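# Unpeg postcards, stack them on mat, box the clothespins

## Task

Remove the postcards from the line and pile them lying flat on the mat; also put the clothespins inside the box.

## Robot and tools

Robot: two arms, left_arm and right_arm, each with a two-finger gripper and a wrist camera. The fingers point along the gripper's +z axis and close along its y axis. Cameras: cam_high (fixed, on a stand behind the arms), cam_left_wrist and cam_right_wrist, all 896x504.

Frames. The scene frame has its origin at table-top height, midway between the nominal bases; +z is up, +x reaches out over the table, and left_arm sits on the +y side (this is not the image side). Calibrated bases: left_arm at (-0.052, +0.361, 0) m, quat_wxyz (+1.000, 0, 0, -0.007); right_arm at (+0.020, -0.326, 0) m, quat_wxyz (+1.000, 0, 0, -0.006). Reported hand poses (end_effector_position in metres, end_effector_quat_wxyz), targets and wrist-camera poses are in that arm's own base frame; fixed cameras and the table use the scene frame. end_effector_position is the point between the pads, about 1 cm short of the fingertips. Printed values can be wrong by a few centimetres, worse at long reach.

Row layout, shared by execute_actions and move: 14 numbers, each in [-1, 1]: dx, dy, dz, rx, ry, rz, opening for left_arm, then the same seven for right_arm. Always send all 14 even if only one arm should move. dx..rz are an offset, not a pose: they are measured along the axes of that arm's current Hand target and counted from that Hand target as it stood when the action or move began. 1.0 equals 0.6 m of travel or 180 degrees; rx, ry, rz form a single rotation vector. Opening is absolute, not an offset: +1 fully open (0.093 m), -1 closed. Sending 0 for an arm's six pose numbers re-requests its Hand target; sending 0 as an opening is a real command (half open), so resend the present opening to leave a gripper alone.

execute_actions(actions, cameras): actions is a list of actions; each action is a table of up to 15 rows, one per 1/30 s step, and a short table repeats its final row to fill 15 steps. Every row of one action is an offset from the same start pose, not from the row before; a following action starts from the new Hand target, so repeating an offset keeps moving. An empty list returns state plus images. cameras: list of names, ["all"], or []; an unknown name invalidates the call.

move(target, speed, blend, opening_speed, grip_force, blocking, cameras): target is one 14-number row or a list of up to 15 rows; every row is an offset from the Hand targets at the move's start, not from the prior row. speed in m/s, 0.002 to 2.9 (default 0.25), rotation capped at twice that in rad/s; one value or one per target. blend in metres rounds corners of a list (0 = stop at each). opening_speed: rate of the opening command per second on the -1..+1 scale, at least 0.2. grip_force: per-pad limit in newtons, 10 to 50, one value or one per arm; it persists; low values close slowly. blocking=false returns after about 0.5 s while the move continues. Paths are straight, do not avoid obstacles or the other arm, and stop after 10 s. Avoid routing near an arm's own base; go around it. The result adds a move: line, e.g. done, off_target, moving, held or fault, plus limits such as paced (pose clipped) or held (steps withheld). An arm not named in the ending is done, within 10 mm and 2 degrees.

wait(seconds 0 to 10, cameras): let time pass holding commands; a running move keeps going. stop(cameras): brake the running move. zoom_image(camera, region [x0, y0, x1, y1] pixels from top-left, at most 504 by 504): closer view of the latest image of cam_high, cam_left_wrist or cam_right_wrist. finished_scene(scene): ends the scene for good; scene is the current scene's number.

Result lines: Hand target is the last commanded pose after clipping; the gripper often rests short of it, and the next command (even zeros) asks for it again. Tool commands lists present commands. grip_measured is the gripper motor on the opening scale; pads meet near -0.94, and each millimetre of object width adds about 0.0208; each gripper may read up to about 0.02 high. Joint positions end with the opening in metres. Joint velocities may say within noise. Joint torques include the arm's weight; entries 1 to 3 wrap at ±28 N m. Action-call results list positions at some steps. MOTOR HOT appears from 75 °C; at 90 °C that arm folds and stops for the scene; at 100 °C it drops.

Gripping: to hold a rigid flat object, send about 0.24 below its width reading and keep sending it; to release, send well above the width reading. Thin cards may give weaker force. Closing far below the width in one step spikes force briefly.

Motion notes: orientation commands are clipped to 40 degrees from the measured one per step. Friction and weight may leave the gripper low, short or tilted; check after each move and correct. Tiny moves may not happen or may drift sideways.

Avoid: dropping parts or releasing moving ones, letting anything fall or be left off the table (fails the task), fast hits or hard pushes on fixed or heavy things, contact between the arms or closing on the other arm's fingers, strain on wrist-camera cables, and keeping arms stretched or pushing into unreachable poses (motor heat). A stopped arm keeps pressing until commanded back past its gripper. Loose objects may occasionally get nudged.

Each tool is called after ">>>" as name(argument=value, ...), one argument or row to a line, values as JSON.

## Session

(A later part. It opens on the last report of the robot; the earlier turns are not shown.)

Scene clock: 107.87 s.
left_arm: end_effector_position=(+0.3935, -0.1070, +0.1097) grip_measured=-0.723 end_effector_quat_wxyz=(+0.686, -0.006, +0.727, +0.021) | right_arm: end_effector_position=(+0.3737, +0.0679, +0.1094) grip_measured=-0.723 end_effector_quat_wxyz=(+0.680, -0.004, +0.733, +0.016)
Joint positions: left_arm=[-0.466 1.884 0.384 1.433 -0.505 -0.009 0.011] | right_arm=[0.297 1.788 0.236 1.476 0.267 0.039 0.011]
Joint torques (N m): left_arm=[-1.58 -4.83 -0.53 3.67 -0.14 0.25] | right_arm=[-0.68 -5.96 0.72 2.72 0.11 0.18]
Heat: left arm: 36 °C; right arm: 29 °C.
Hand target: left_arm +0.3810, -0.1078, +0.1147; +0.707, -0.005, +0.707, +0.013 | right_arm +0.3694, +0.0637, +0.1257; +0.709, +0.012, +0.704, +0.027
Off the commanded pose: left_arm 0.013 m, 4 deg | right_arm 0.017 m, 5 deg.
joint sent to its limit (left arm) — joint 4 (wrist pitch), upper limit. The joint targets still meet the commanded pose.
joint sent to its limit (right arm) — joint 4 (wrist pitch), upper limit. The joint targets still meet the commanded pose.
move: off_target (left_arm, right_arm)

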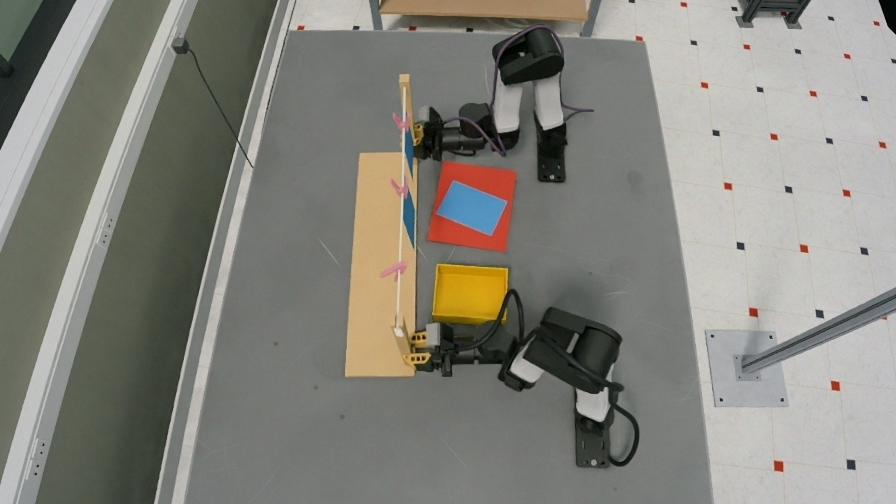

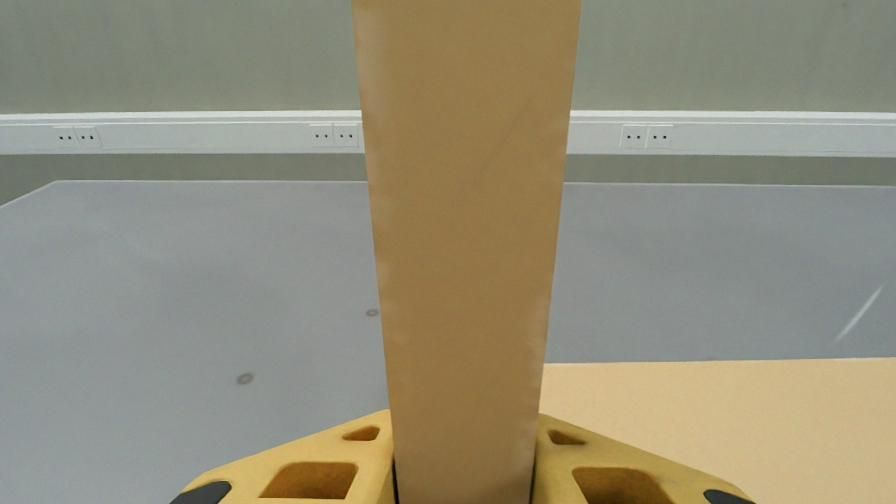

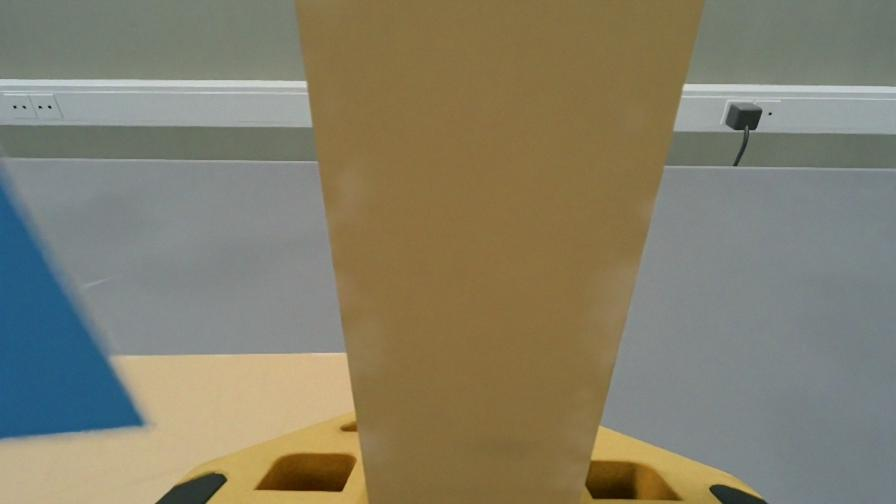

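>>> move(
  target=[
    [0,0,0,0,0,0,0,0,0,0,0,0,0,0.2],
    [-0.117,0.005,-0.185,0,0,0,1,-0.0965,0.009,-0.1646,0,0,0,0.2],
    [-0.122,-0.2585,-0.0065,0.425,0,0,1,-0.433,0.249,-0.153,-0.479,0.1473,-0.1405,1],
    [-0.122,-0.2585,-0.0065,0.425,0,0,1,-0.387,0.3367,0.016,-0.479,0.1473,-0.1405,1],
  ],
  speed=[0.2,0.2,0.3,0.25],
  blend=[0,0.03,0.0,0],
  cameras=["all"],
)

Scene clock: 119.87 s.
left_arm: end_effector_position=(+0.3750, -0.2635, +0.1843) grip_measured=+1.000 end_effector_quat_wxyz=(+0.557, +0.432, +0.566, -0.428) | right_arm: end_effector_position=(+0.3764, +0.2517, +0.3580) grip_measured=+1.000 end_effector_quat_wxyz=(-0.363, +0.598, -0.621, -0.354)
Joint positions: left_arm=[-0.296 1.856 0.828 1.003 1.012 0.017 0.093] | right_arm=[0.274 2.155 2.661 -1.58 -0.985 -0.988 0.093]
Joint torques (N m): left_arm=[0.51 -7.01 7.99 1.78 -0.02 0.17] | right_arm=[0.06 -10.48 6.74 1.03 -0.46 0.06]
Heat: left arm: 36 °C; right arm: 29 °C.
Hand target: left_arm +0.3808, -0.2639, +0.1861; +0.558, +0.434, +0.563, -0.428 | right_arm +0.3733, +0.2527, +0.3687; -0.353, +0.612, -0.613, -0.354
Off the commanded pose: left_arm 0.006 m, 0 deg | right_arm 0.011 m, 2 deg.
joint sent to its limit (right arm) — joint 4 (wrist pitch), lower limit. The joint targets are off in orientation, not in position.
move: off_target (right_arm); blend cut to 0 m at target 2; target 2's new opening was sent with left_arm's hand 0.012 m and 2 deg from that target; target 3's new opening was sent with right_arm's hand 0.012 m and 5 deg from that target

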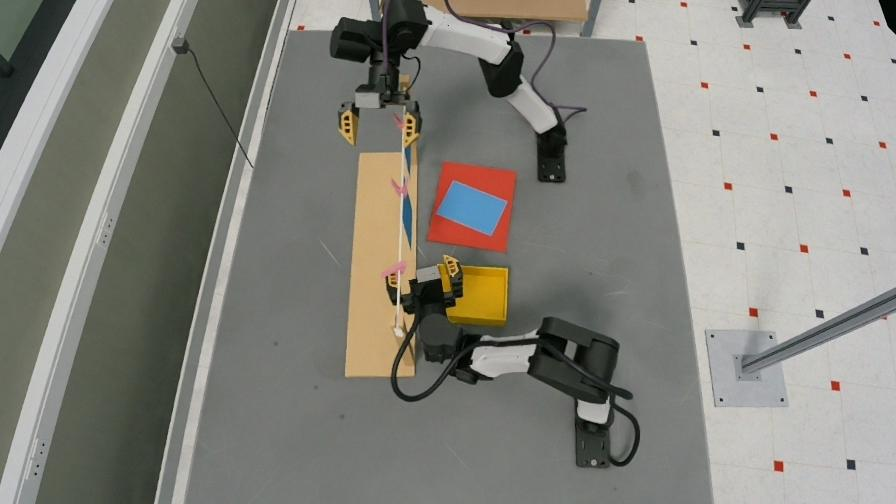

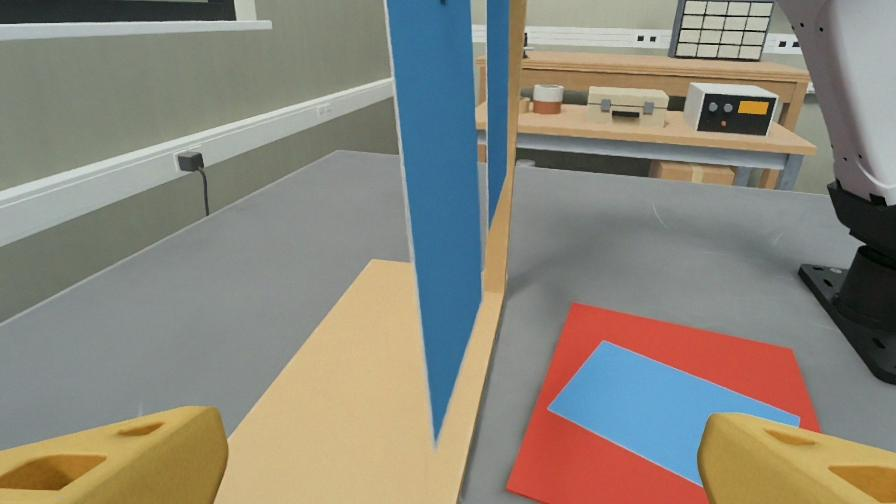

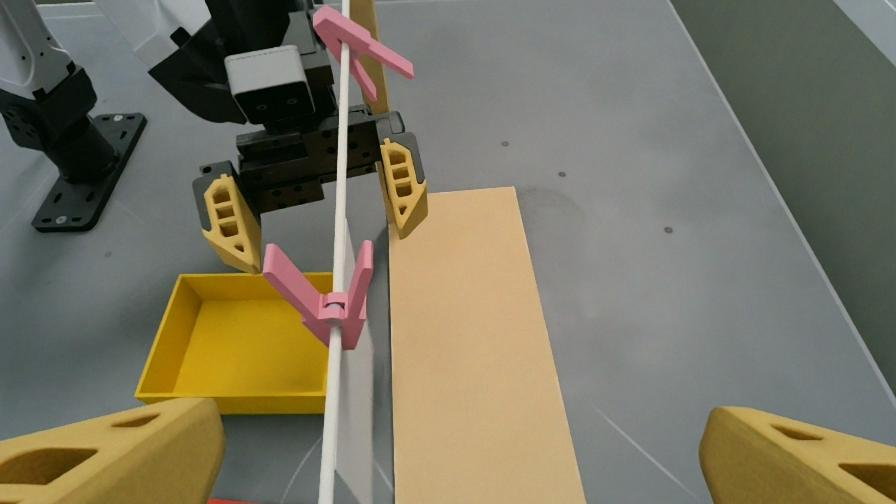

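>>> move(
  target=[
    [0,0.004,0.108,0.044,0,0,1,0,0.0733,0,0,0,0,1],
    [0,0.004,0.108,0.044,0,0,-1,0.0105,0.0733,0.1485,0,0,0,1],
  ],
  speed=[0.15,0.15],
  opening_speed=2,
  cameras=["all"],
)

Scene clock: 125.47 s.
left_arm: end_effector_position=(+0.3961, -0.3227, +0.1866) grip_measured=-0.970 end_effector_quat_wxyz=(+0.533, +0.469, +0.532, -0.462) | right_arm: end_effector_position=(+0.3335, +0.3283, +0.3025) grip_measured=+1.000 end_effector_quat_wxyz=(-0.332, +0.611, -0.623, -0.359)
Joint positions: left_arm=[-0.395 2.031 1.095 0.924 1.042 0.019 0] | right_arm=[0.501 1.893 2 -1.039 -0.862 -0.747 0.093]
Joint torques (N m): left_arm=[-0.05 -8.39 8.53 1.62 0.01 0.14] | right_arm=[-0.1 -12.9 4.74 1.41 -0.39 0.03]
Heat: left arm: 35 °C; right arm: 28 °C.
Hand target: left_arm +0.3999, -0.3258, +0.1852; +0.527, +0.472, +0.532, -0.465 | right_arm +0.3293, +0.3268, +0.3188; -0.353, +0.612, -0.613, -0.354
Off the commanded pose: left_arm 0.005 m, 1 deg | right_arm 0.017 m, 3 deg.
move: off_target (right_arm)

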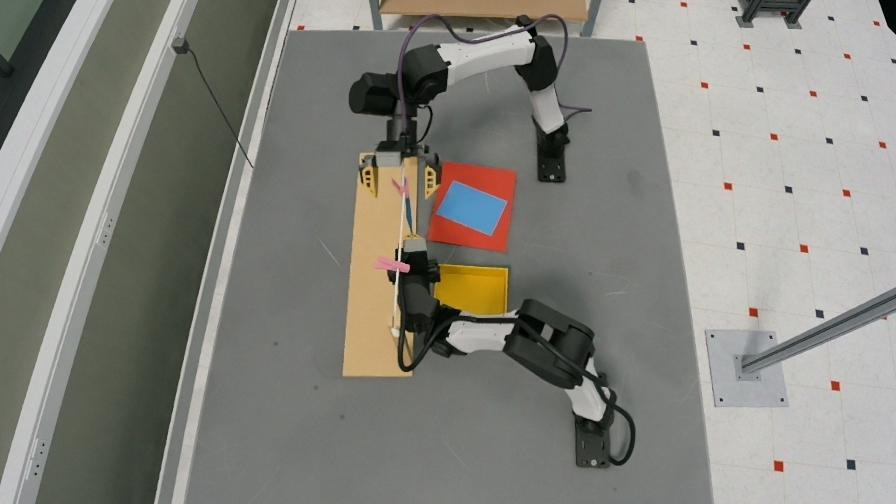

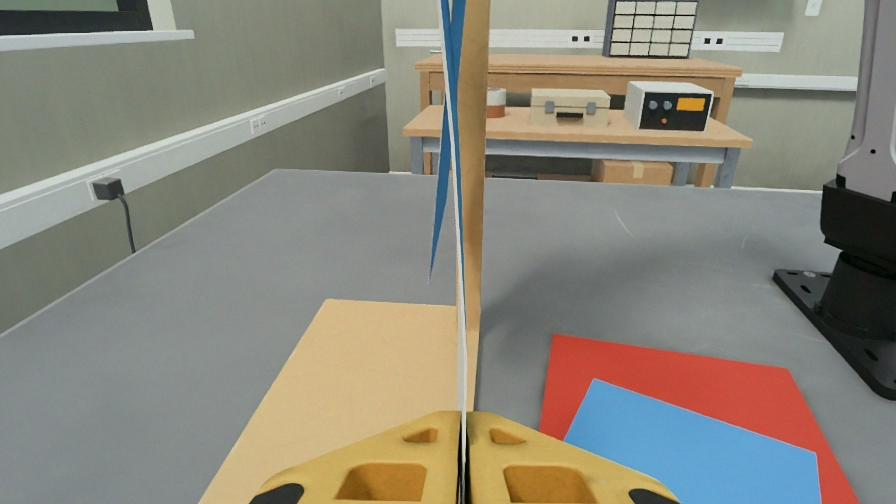

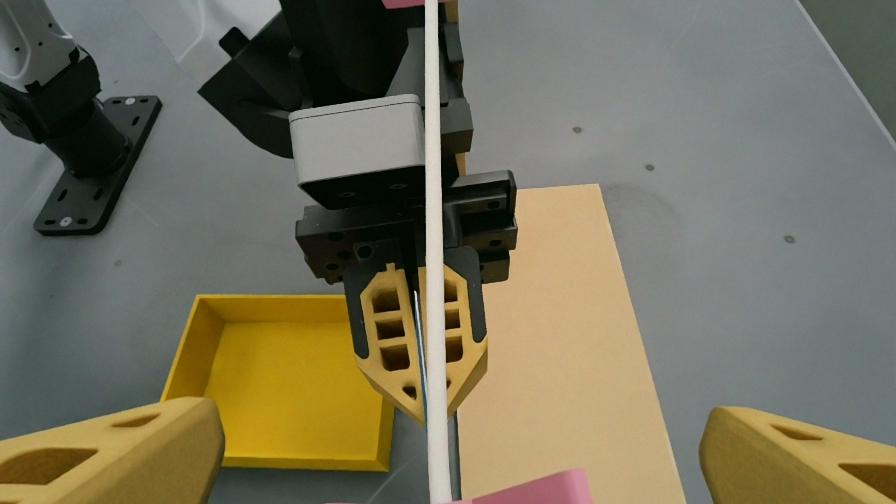

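>>> move(
  target=[
    [0,0,0,0,0,0,-1,0.0133,0,0,0,0,0,1],
    [0,0,0,0,0,0,-1,0.0133,0,0,0,0,0,-0.9],
  ],
  speed=0.1,
  opening_speed=1.5,
  cameras=["all"],
)

Scene clock: 128.67 s.
left_arm: end_effector_position=(+0.3961, -0.3227, +0.1863) grip_measured=-0.970 end_effector_quat_wxyz=(+0.532, +0.469, +0.532, -0.462) | right_arm: end_effector_position=(+0.3314, +0.3271, +0.2939) grip_measured=-0.698 end_effector_quat_wxyz=(-0.327, +0.610, -0.626, -0.360)
Joint positions: left_arm=[-0.395 2.031 1.095 0.922 1.042 0.019 0] | right_arm=[0.501 1.877 1.949 -1.014 -0.862 -0.747 0.012]
Joint torques (N m): left_arm=[0.01 -8.38 8.54 1.62 0.01 0.14] | right_arm=[-0.73 -12.88 4.9 1.38 -0.39 -0.06]
Heat: left arm: 34 °C; right arm: 28 °C.
Hand target: left_arm +0.3999, -0.3258, +0.1852; +0.527, +0.472, +0.532, -0.465 | right_arm +0.3292, +0.3228, +0.3120; -0.353, +0.612, -0.613, -0.354
Off the commanded pose: left_arm 0.005 m, 1 deg | right_arm 0.019 m, 3 deg.
move: off_target (right_arm); target 2's new opening was sent with right_arm's hand 0.019 m and 4 deg from that target

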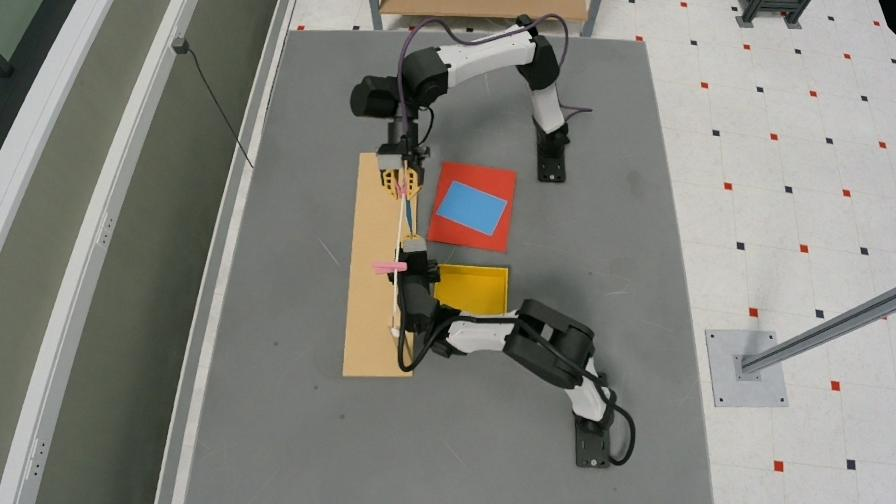

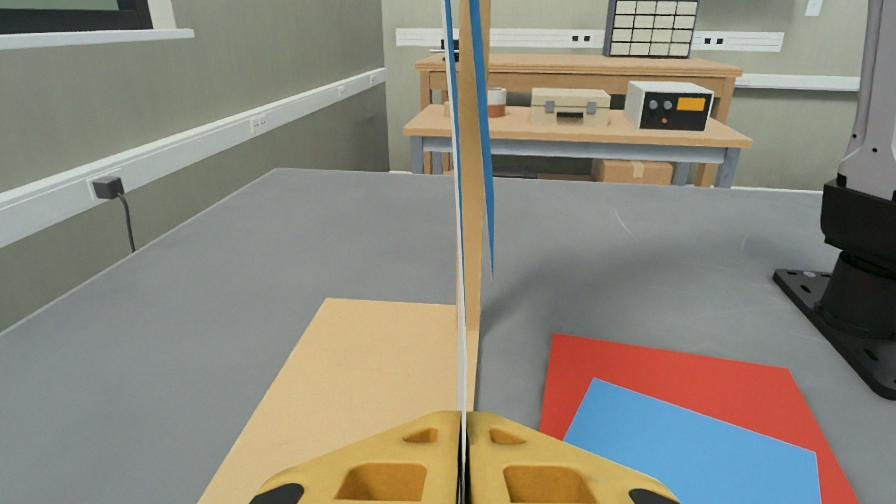

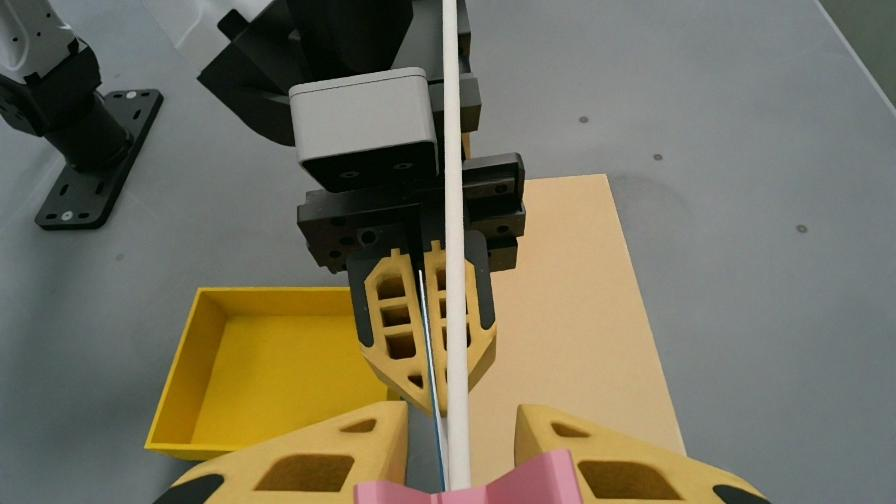

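>>> move(
  target=[0,0,0,0,0,0,-1,-0.0433,0,-0.025,0,0,0,-1],
  speed=0.08,
  cameras=["all"],
)

Scene clock: 130.33 s.
left_arm: end_effector_position=(+0.3961, -0.3227, +0.1863) grip_measured=-0.970 end_effector_quat_wxyz=(+0.532, +0.469, +0.532, -0.462) | right_arm: end_effector_position=(+0.3258, +0.3241, +0.3296) grip_measured=-0.698 end_effector_quat_wxyz=(-0.336, +0.611, -0.621, -0.357)
Joint positions: left_arm=[-0.395 2.031 1.095 0.922 1.042 0.019 0] | right_arm=[0.501 1.897 2.118 -1.142 -0.862 -0.747 0.012]
Joint torques (N m): left_arm=[-0.01 -8.4 8.53 1.62 0.01 0.14] | right_arm=[-0.8 -9.07 8.03 1.25 -0.4 -0.06]
Heat: left arm: 34 °C; right arm: 28 °C.
Hand target: left_arm +0.3999, -0.3258, +0.1852; +0.527, +0.472, +0.532, -0.465 | right_arm +0.3292, +0.3228, +0.3420; -0.353, +0.612, -0.613, -0.354
Off the commanded pose: left_arm 0.005 m, 1 deg | right_arm 0.013 m, 2 deg.
move: off_target (right_arm)

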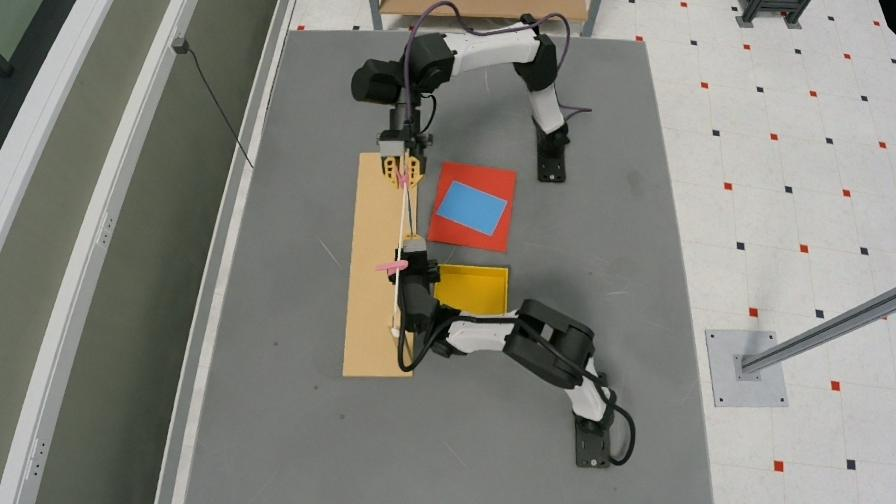

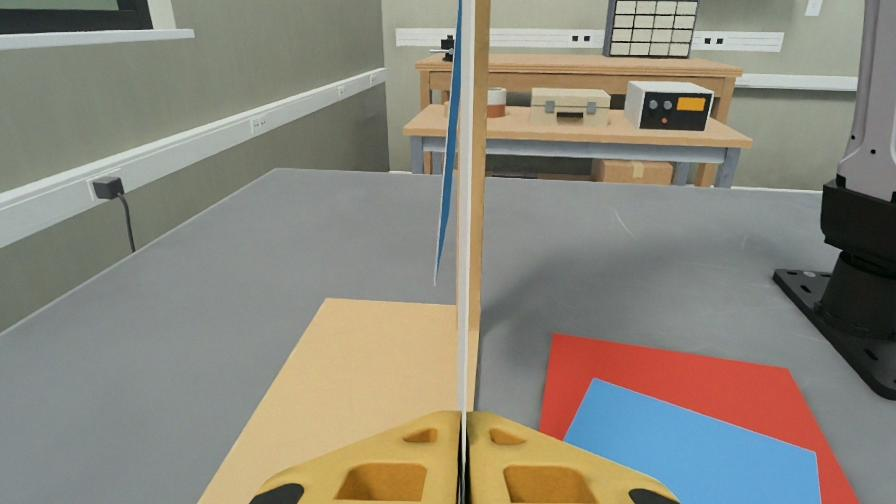

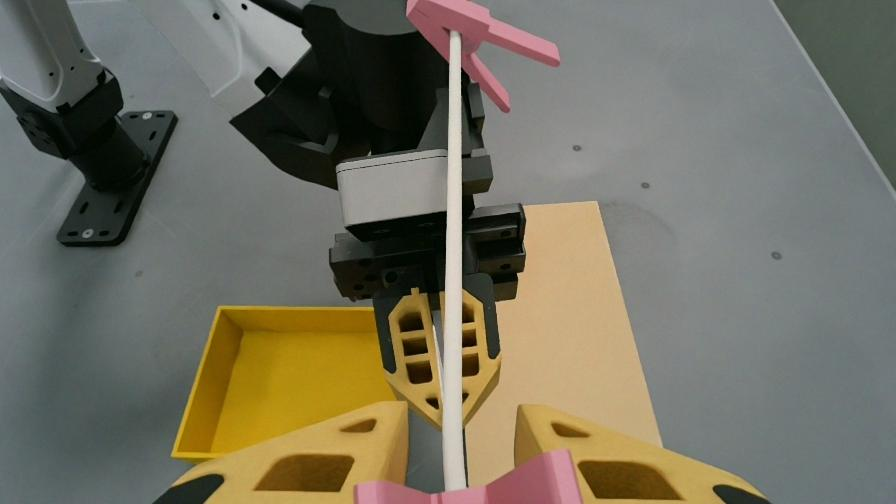

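>>> zoom_image(
  camera="cam_high",
  region=[370, 130, 450, 280],
)

>>> zoom_image(
  camera="cam_right_wrist",
  region=[340, 300, 600, 504],
)

>>> zoom_image(
  camera="cam_left_wrist",
  region=[400, 0, 540, 420],
)

Scaled by 3.360 from the camera's 896x504 image, which has a finer 1280x720 frame.

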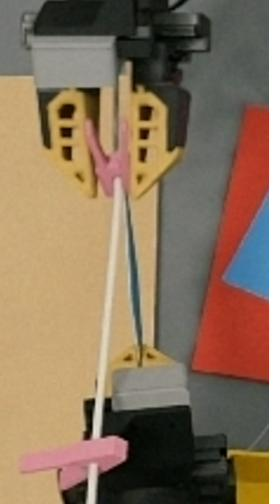

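Scaled by 1.938 from the camera's 896x504 image, which has a finer 1280x720 frame.

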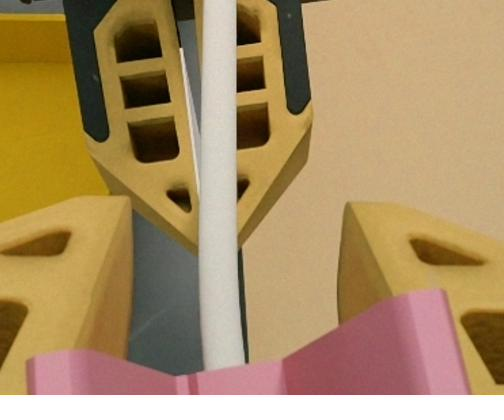

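Scaled by 1.200 from the camera's 896x504 image, which has a finer 1280x720 frame.

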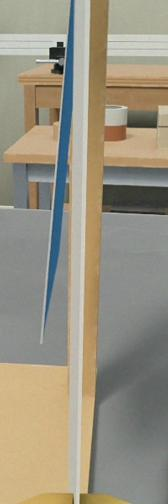

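>>> move(
  target=[
    [0,0,0,0,0,0,-1,0.0433,0,0.025,0,0,0,-1],
    [0,0,0,0,0,0,-1,0.0433,0,0.025,0,0,0,-0.2],
    [0,0,0,0,0,0,-1,0.021,0,0.012,0,0,0,-0.2],
    [0,0,0,0,0,0,-1,0.021,0,0.012,0,0,0,-1],
  ],
  speed=0.1,
  opening_speed=2,
  cameras=["all"],
)

>>> zoom_image(
  camera="cam_right_wrist",
  region=[340, 300, 600, 504],
)

Scene clock: 135.80 s.
left_arm: end_effector_position=(+0.3961, -0.3227, +0.1856) grip_measured=-0.970 end_effector_quat_wxyz=(+0.531, +0.469, +0.534, -0.462) | right_arm: end_effector_position=(+0.3283, +0.3237, +0.3096) grip_measured=-0.811 end_effector_quat_wxyz=(-0.332, +0.609, -0.625, -0.358)
Joint positions: left_arm=[-0.395 2.031 1.095 0.918 1.042 0.019 0] | right_arm=[0.497 1.874 2.006 -1.066 -0.862 -0.747 0.006]
Joint torques (N m): left_arm=[0.01 -8.42 8.55 1.67 0.01 0.14] | right_arm=[-0.7 -9.92 8.34 1.24 -0.37 -0.06]
Heat: left arm: 33 °C; right arm: 28 °C.
Hand target: left_arm +0.3999, -0.3258, +0.1852; +0.527, +0.472, +0.532, -0.465 | right_arm +0.3293, +0.3227, +0.3274; -0.353, +0.612, -0.613, -0.354
Off the commanded pose: left_arm 0.005 m, 1 deg | right_arm 0.018 m, 3 deg.
move: off_target (right_arm); target 2's new opening was sent with right_arm's hand 0.017 m and 3 deg from that target; target 4's new opening was sent with right_arm's hand 0.018 m and 3 deg from that target

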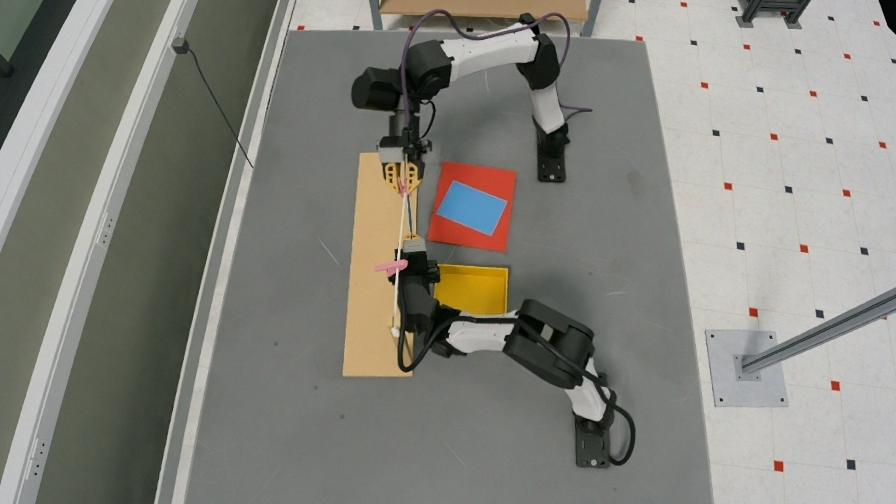

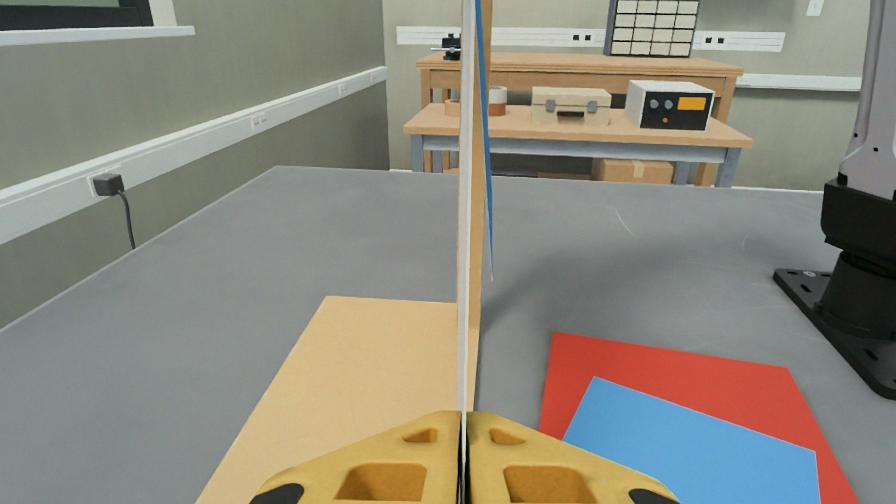

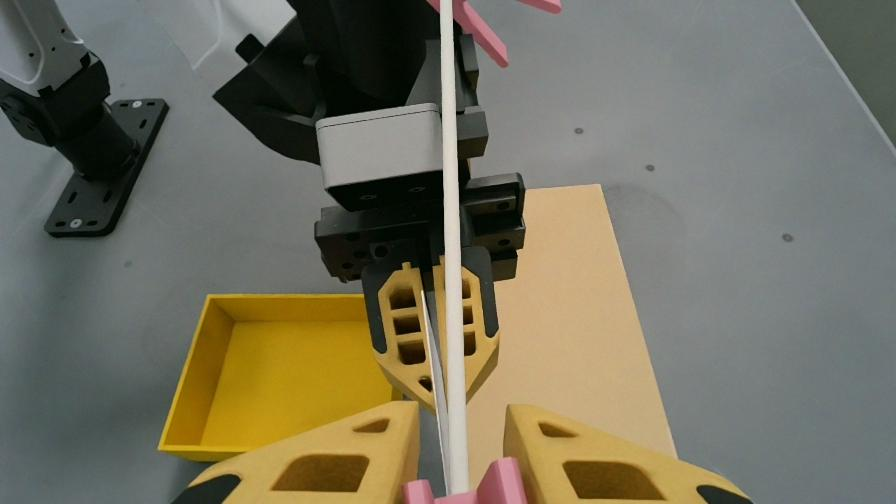

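Scaled by 1.938 from the camera's 896x504 image, which has a finer 1280x720 frame.

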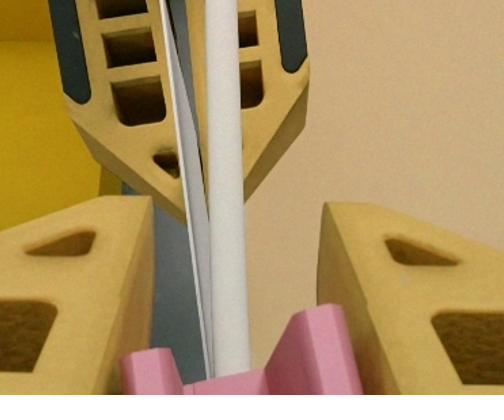

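>>> move(
  target=[0,0,0,0,0,0,-1,-0.0505,0,-0.029,0,0,0,-1],
  speed=0.1,
  cameras=["all"],
)

>>> zoom_image(
  camera="cam_right_wrist",
  region=[340, 300, 600, 504],
)

Scene clock: 137.30 s.
left_arm: end_effector_position=(+0.3961, -0.3227, +0.1856) grip_measured=-0.970 end_effector_quat_wxyz=(+0.531, +0.469, +0.534, -0.462) | right_arm: end_effector_position=(+0.3274, +0.3232, +0.3517) grip_measured=-0.795 end_effector_quat_wxyz=(-0.338, +0.610, -0.621, -0.356)
Joint positions: left_arm=[-0.395 2.031 1.095 0.918 1.042 0.019 0] | right_arm=[0.497 1.961 2.309 -1.265 -0.862 -0.747 0.007]
Joint torques (N m): left_arm=[-0.01 -8.4 8.54 1.67 0.01 0.14] | right_arm=[-0.69 -8.8 7.71 1.24 -0.39 -0.02]
Heat: left arm: 33 °C; right arm: 28 °C.
Hand target: left_arm +0.3999, -0.3258, +0.1852; +0.527, +0.472, +0.532, -0.465 | right_arm +0.3293, +0.3227, +0.3623; -0.353, +0.612, -0.613, -0.354
Off the commanded pose: left_arm 0.005 m, 1 deg | right_arm 0.011 m, 2 deg.
move: off_target (right_arm)

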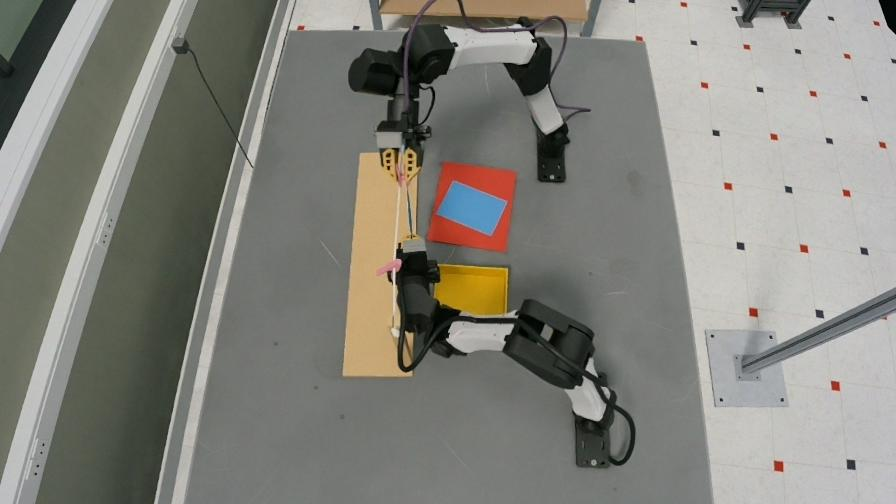

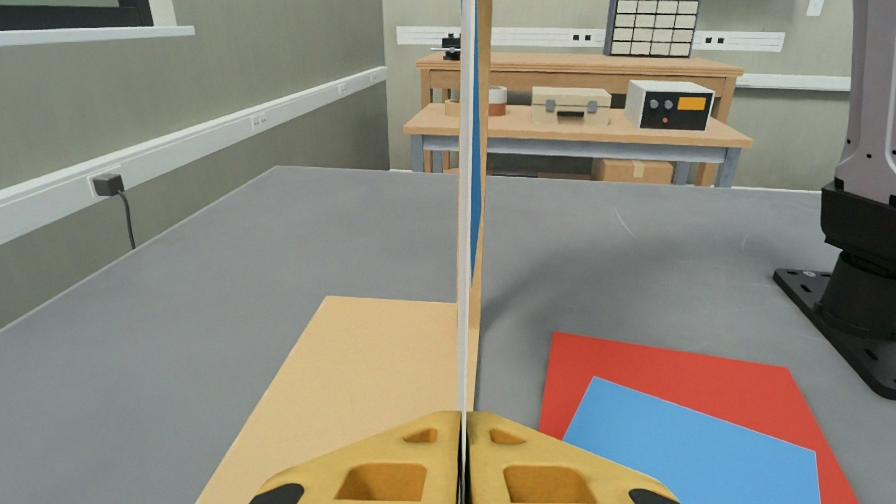

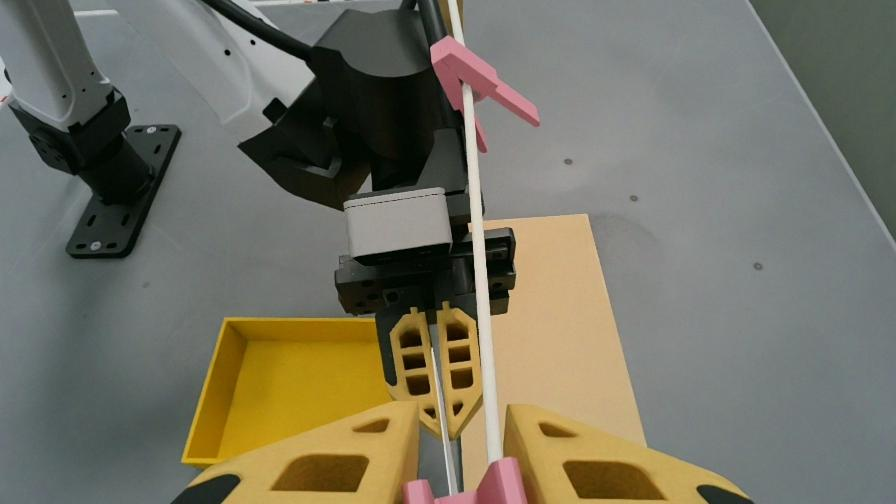

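Scaled by 1.938 from the camera's 896x504 image, which has a finer 1280x720 frame.

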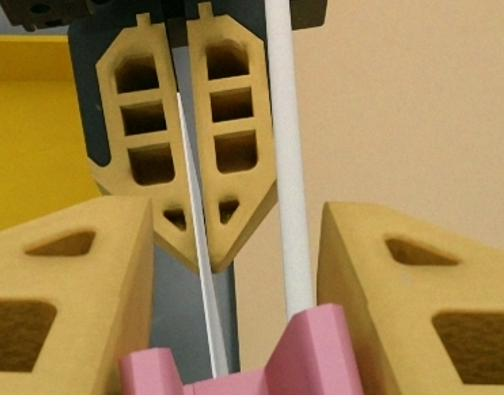

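>>> move(
  target=[
    [0,-0.198,-0.0245,0,0,0,-1,-0.0505,0,-0.029,0,0,0,-1],
    [0.005,-0.231,0.225,0.201,0.099,0.5014,-1,0.075,0.1817,-0.29,0,0,0,-1],
  ],
  speed=[0.15,0.25],
  blend=[0.03,0],
  cameras=["all"],
)

Scene clock: 144.53 s.
left_arm: end_effector_position=(+0.2762, -0.4728, +0.1795) grip_measured=-0.970 end_effector_quat_wxyz=(+0.462, +0.886, -0.035, -0.022) | right_arm: end_effector_position=(+0.2241, +0.1495, +0.4049) grip_measured=-0.795 end_effector_quat_wxyz=(+0.433, -0.548, +0.645, +0.310)
Joint positions: left_arm=[-0.861 2.035 1.71 -0.458 0.627 2.091 0] | right_arm=[0.011 1.369 1.873 -1.588 -1.06 -1.109 0.007]
Joint torques (N m): left_arm=[-0.09 -9.36 9.8 1.5 0.2 0.13] | right_arm=[-0.75 -4.56 3.6 1.02 -0.72 -0.15]
Heat: left arm: 33 °C; right arm: 28 °C.
Hand target: left_arm +0.2786, -0.4767, +0.1805; +0.461, +0.886, -0.038, -0.021 | right_arm +0.2203, +0.1496, +0.4105; +0.353, -0.612, +0.613, +0.354
Off the commanded pose: left_arm 0.005 m, 0 deg | right_arm 0.007 m, 13 deg.
joint read past its limit (right arm) — joint 4 (wrist pitch), lower limit.
joint sent to its limit (right arm) — joint 4 (wrist pitch), lower limit. The joint targets are off in orientation, not in position.
move: off_target (right_arm)

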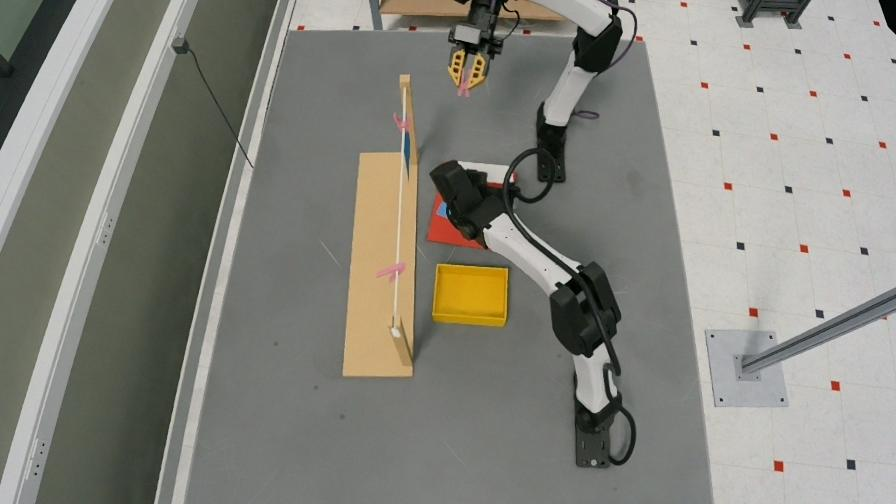

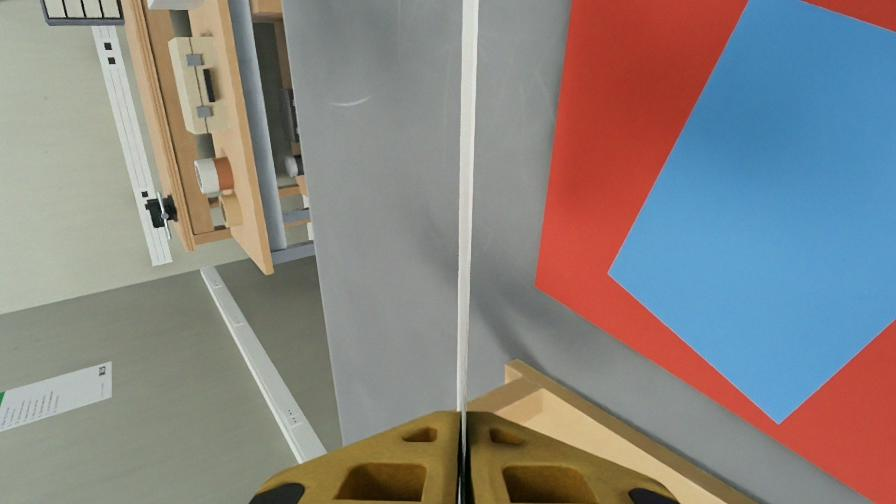

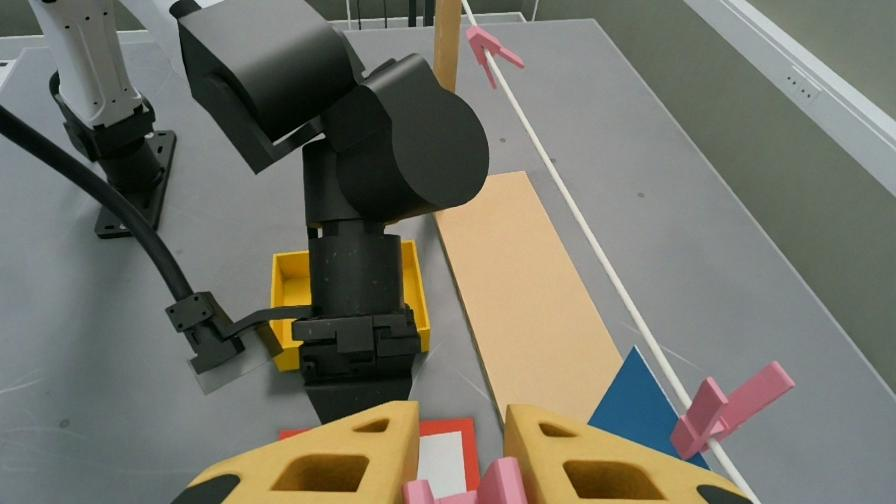

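>>> move(
  target=[
    [0.0017,-0.186,0.1545,0,0,0,-1,0,0,0,0,0,0,-1],
    [0.0017,-0.186,0.1545,0,0,0,-0.5,0,0,0,0,0,0,-1],
    [0.0017,-0.2065,0.1689,0.083,0,0,-0.5,0,0,0,0,0,0,-1],
  ],
  speed=[0.15,0.1,0.1],
  opening_speed=0.7,
  cameras=["all"],
)

Scene clock: 150.67 s.
left_arm: end_effector_position=(+0.2777, -0.4844, +0.0231) grip_measured=-0.502 end_effector_quat_wxyz=(+0.353, +0.936, -0.005, -0.012) | right_arm: end_effector_position=(+0.2241, +0.1495, +0.4049) grip_measured=-0.795 end_effector_quat_wxyz=(+0.433, -0.548, +0.645, +0.310)
Joint positions: left_arm=[-0.924 2.295 1.644 -0.323 0.431 2.094 0.021] | right_arm=[0.011 1.369 1.873 -1.588 -1.06 -1.109 0.007]
Joint torques (N m): left_arm=[-0.39 -10.48 9.03 1.3 0.12 0.15] | right_arm=[-0.79 -4.72 3.69 0.99 -0.7 -0.23]
Heat: left arm: 32 °C; right arm: 28 °C.
Hand target: left_arm +0.2784, -0.4886, +0.0208; +0.342, +0.939, -0.041, -0.016 | right_arm +0.2203, +0.1496, +0.4105; +0.353, -0.612, +0.613, +0.354
Off the commanded pose: left_arm 0.005 m, 4 deg | right_arm 0.007 m, 13 deg.
joint read past its limit (right arm) — joint 4 (wrist pitch), lower limit.
joint sent to its limit (left arm) — joint 6 (wrist roll), upper limit. The joint targets are off in orientation, not in position.
joint sent to its limit (right arm) — joint 4 (wrist pitch), lower limit. The joint targets are off in orientation, not in position.
move: off_target (left_arm, right_arm); target 2's new opening was sent with left_arm's hand 0.022 m and 3 deg from that target

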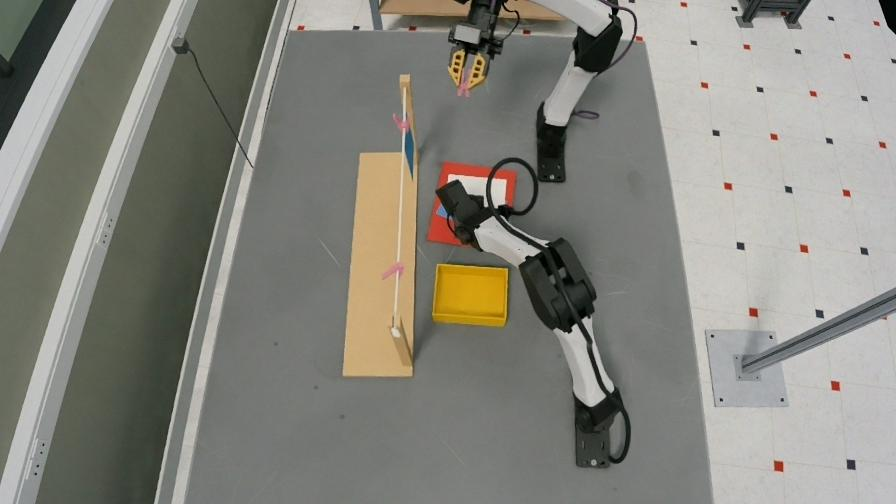

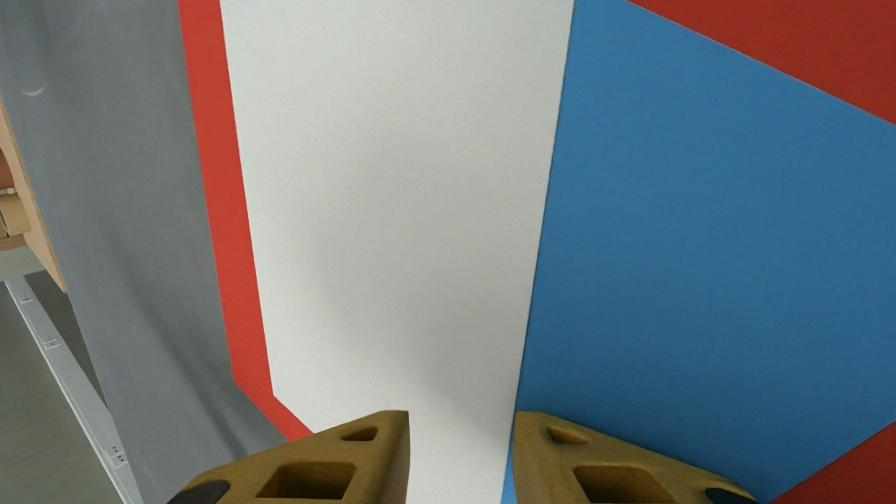

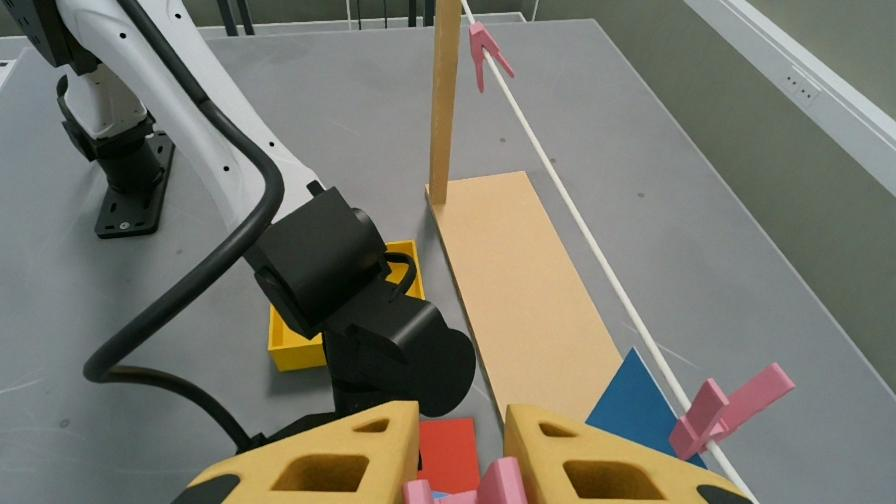

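>>> move(
  target=[
    [0,0,-0.1,0,0,0,-0.4,0,0,0,0,0,0,-1],
    [-0.016,-0.169,-0.656,-0.2816,-0.157,-0.498,0,0.083,0.0917,0.506,0,0,0,-1],
  ],
  speed=[0.12,0.3],
  blend=[0.01,0],
  cameras=["all"],
)

Scene clock: 159.00 s.
left_arm: end_effector_position=(+0.2971, -0.1583, +0.2594) grip_measured=-0.003 end_effector_quat_wxyz=(+0.537, +0.455, +0.542, -0.458) | right_arm: end_effector_position=(+0.1638, +0.3839, +0.2122) grip_measured=-0.795 end_effector_quat_wxyz=(-0.343, +0.616, -0.617, -0.351)
Joint positions: left_arm=[0.029 1.377 0.679 0.681 1.434 0.01 0.045] | right_arm=[0.968 1.425 1.062 -0.277 -0.515 -0.339 0.007]
Joint torques (N m): left_arm=[0.05 -4.56 5.45 1.83 -0.18 0.11] | right_arm=[-0.01 -5.64 5.91 1.97 -0.06 0.08]
Heat: left arm: 32 °C; right arm: 27 °C.
Hand target: left_arm +0.2981, -0.1581, +0.2568; +0.543, +0.453, +0.542, -0.455 | right_arm +0.1650, +0.3877, +0.2156; -0.353, +0.612, -0.613, -0.354
Off the commanded pose: left_arm 0.003 m, 1 deg | right_arm 0.005 m, 1 deg.
move: done

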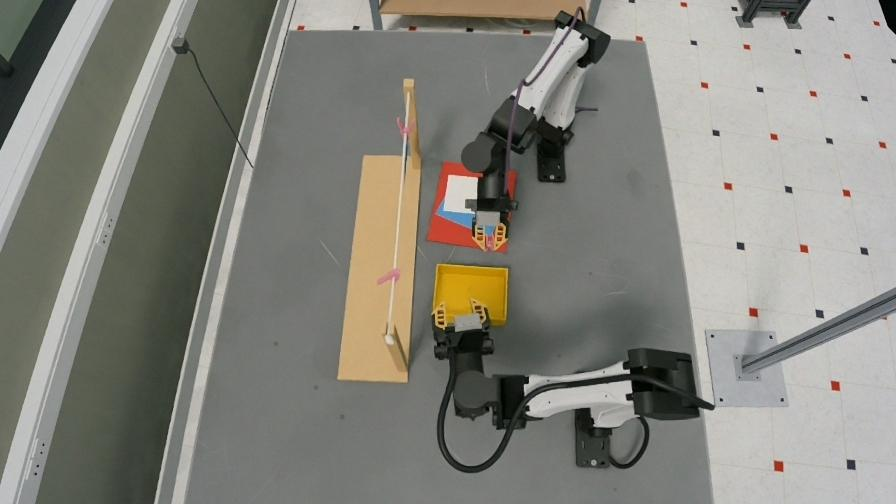

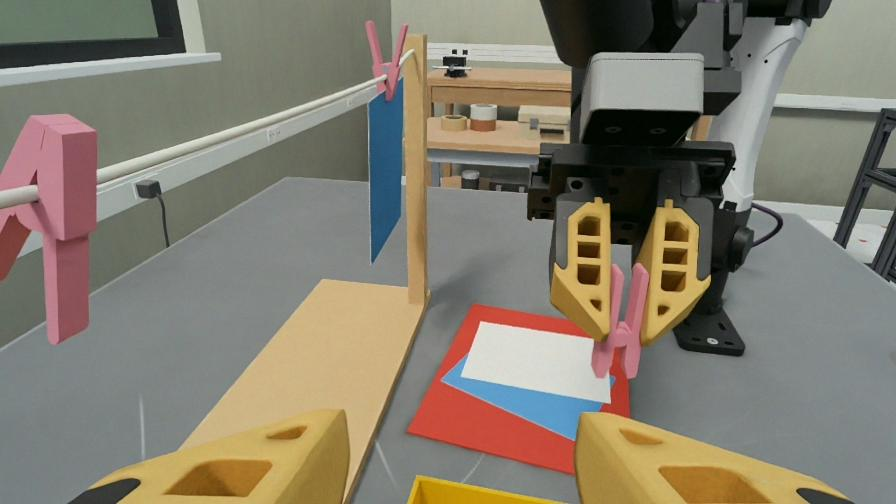

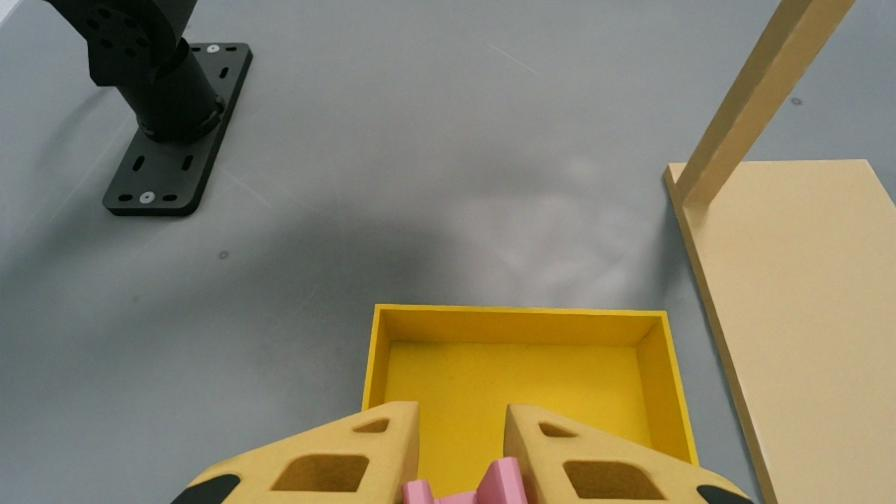

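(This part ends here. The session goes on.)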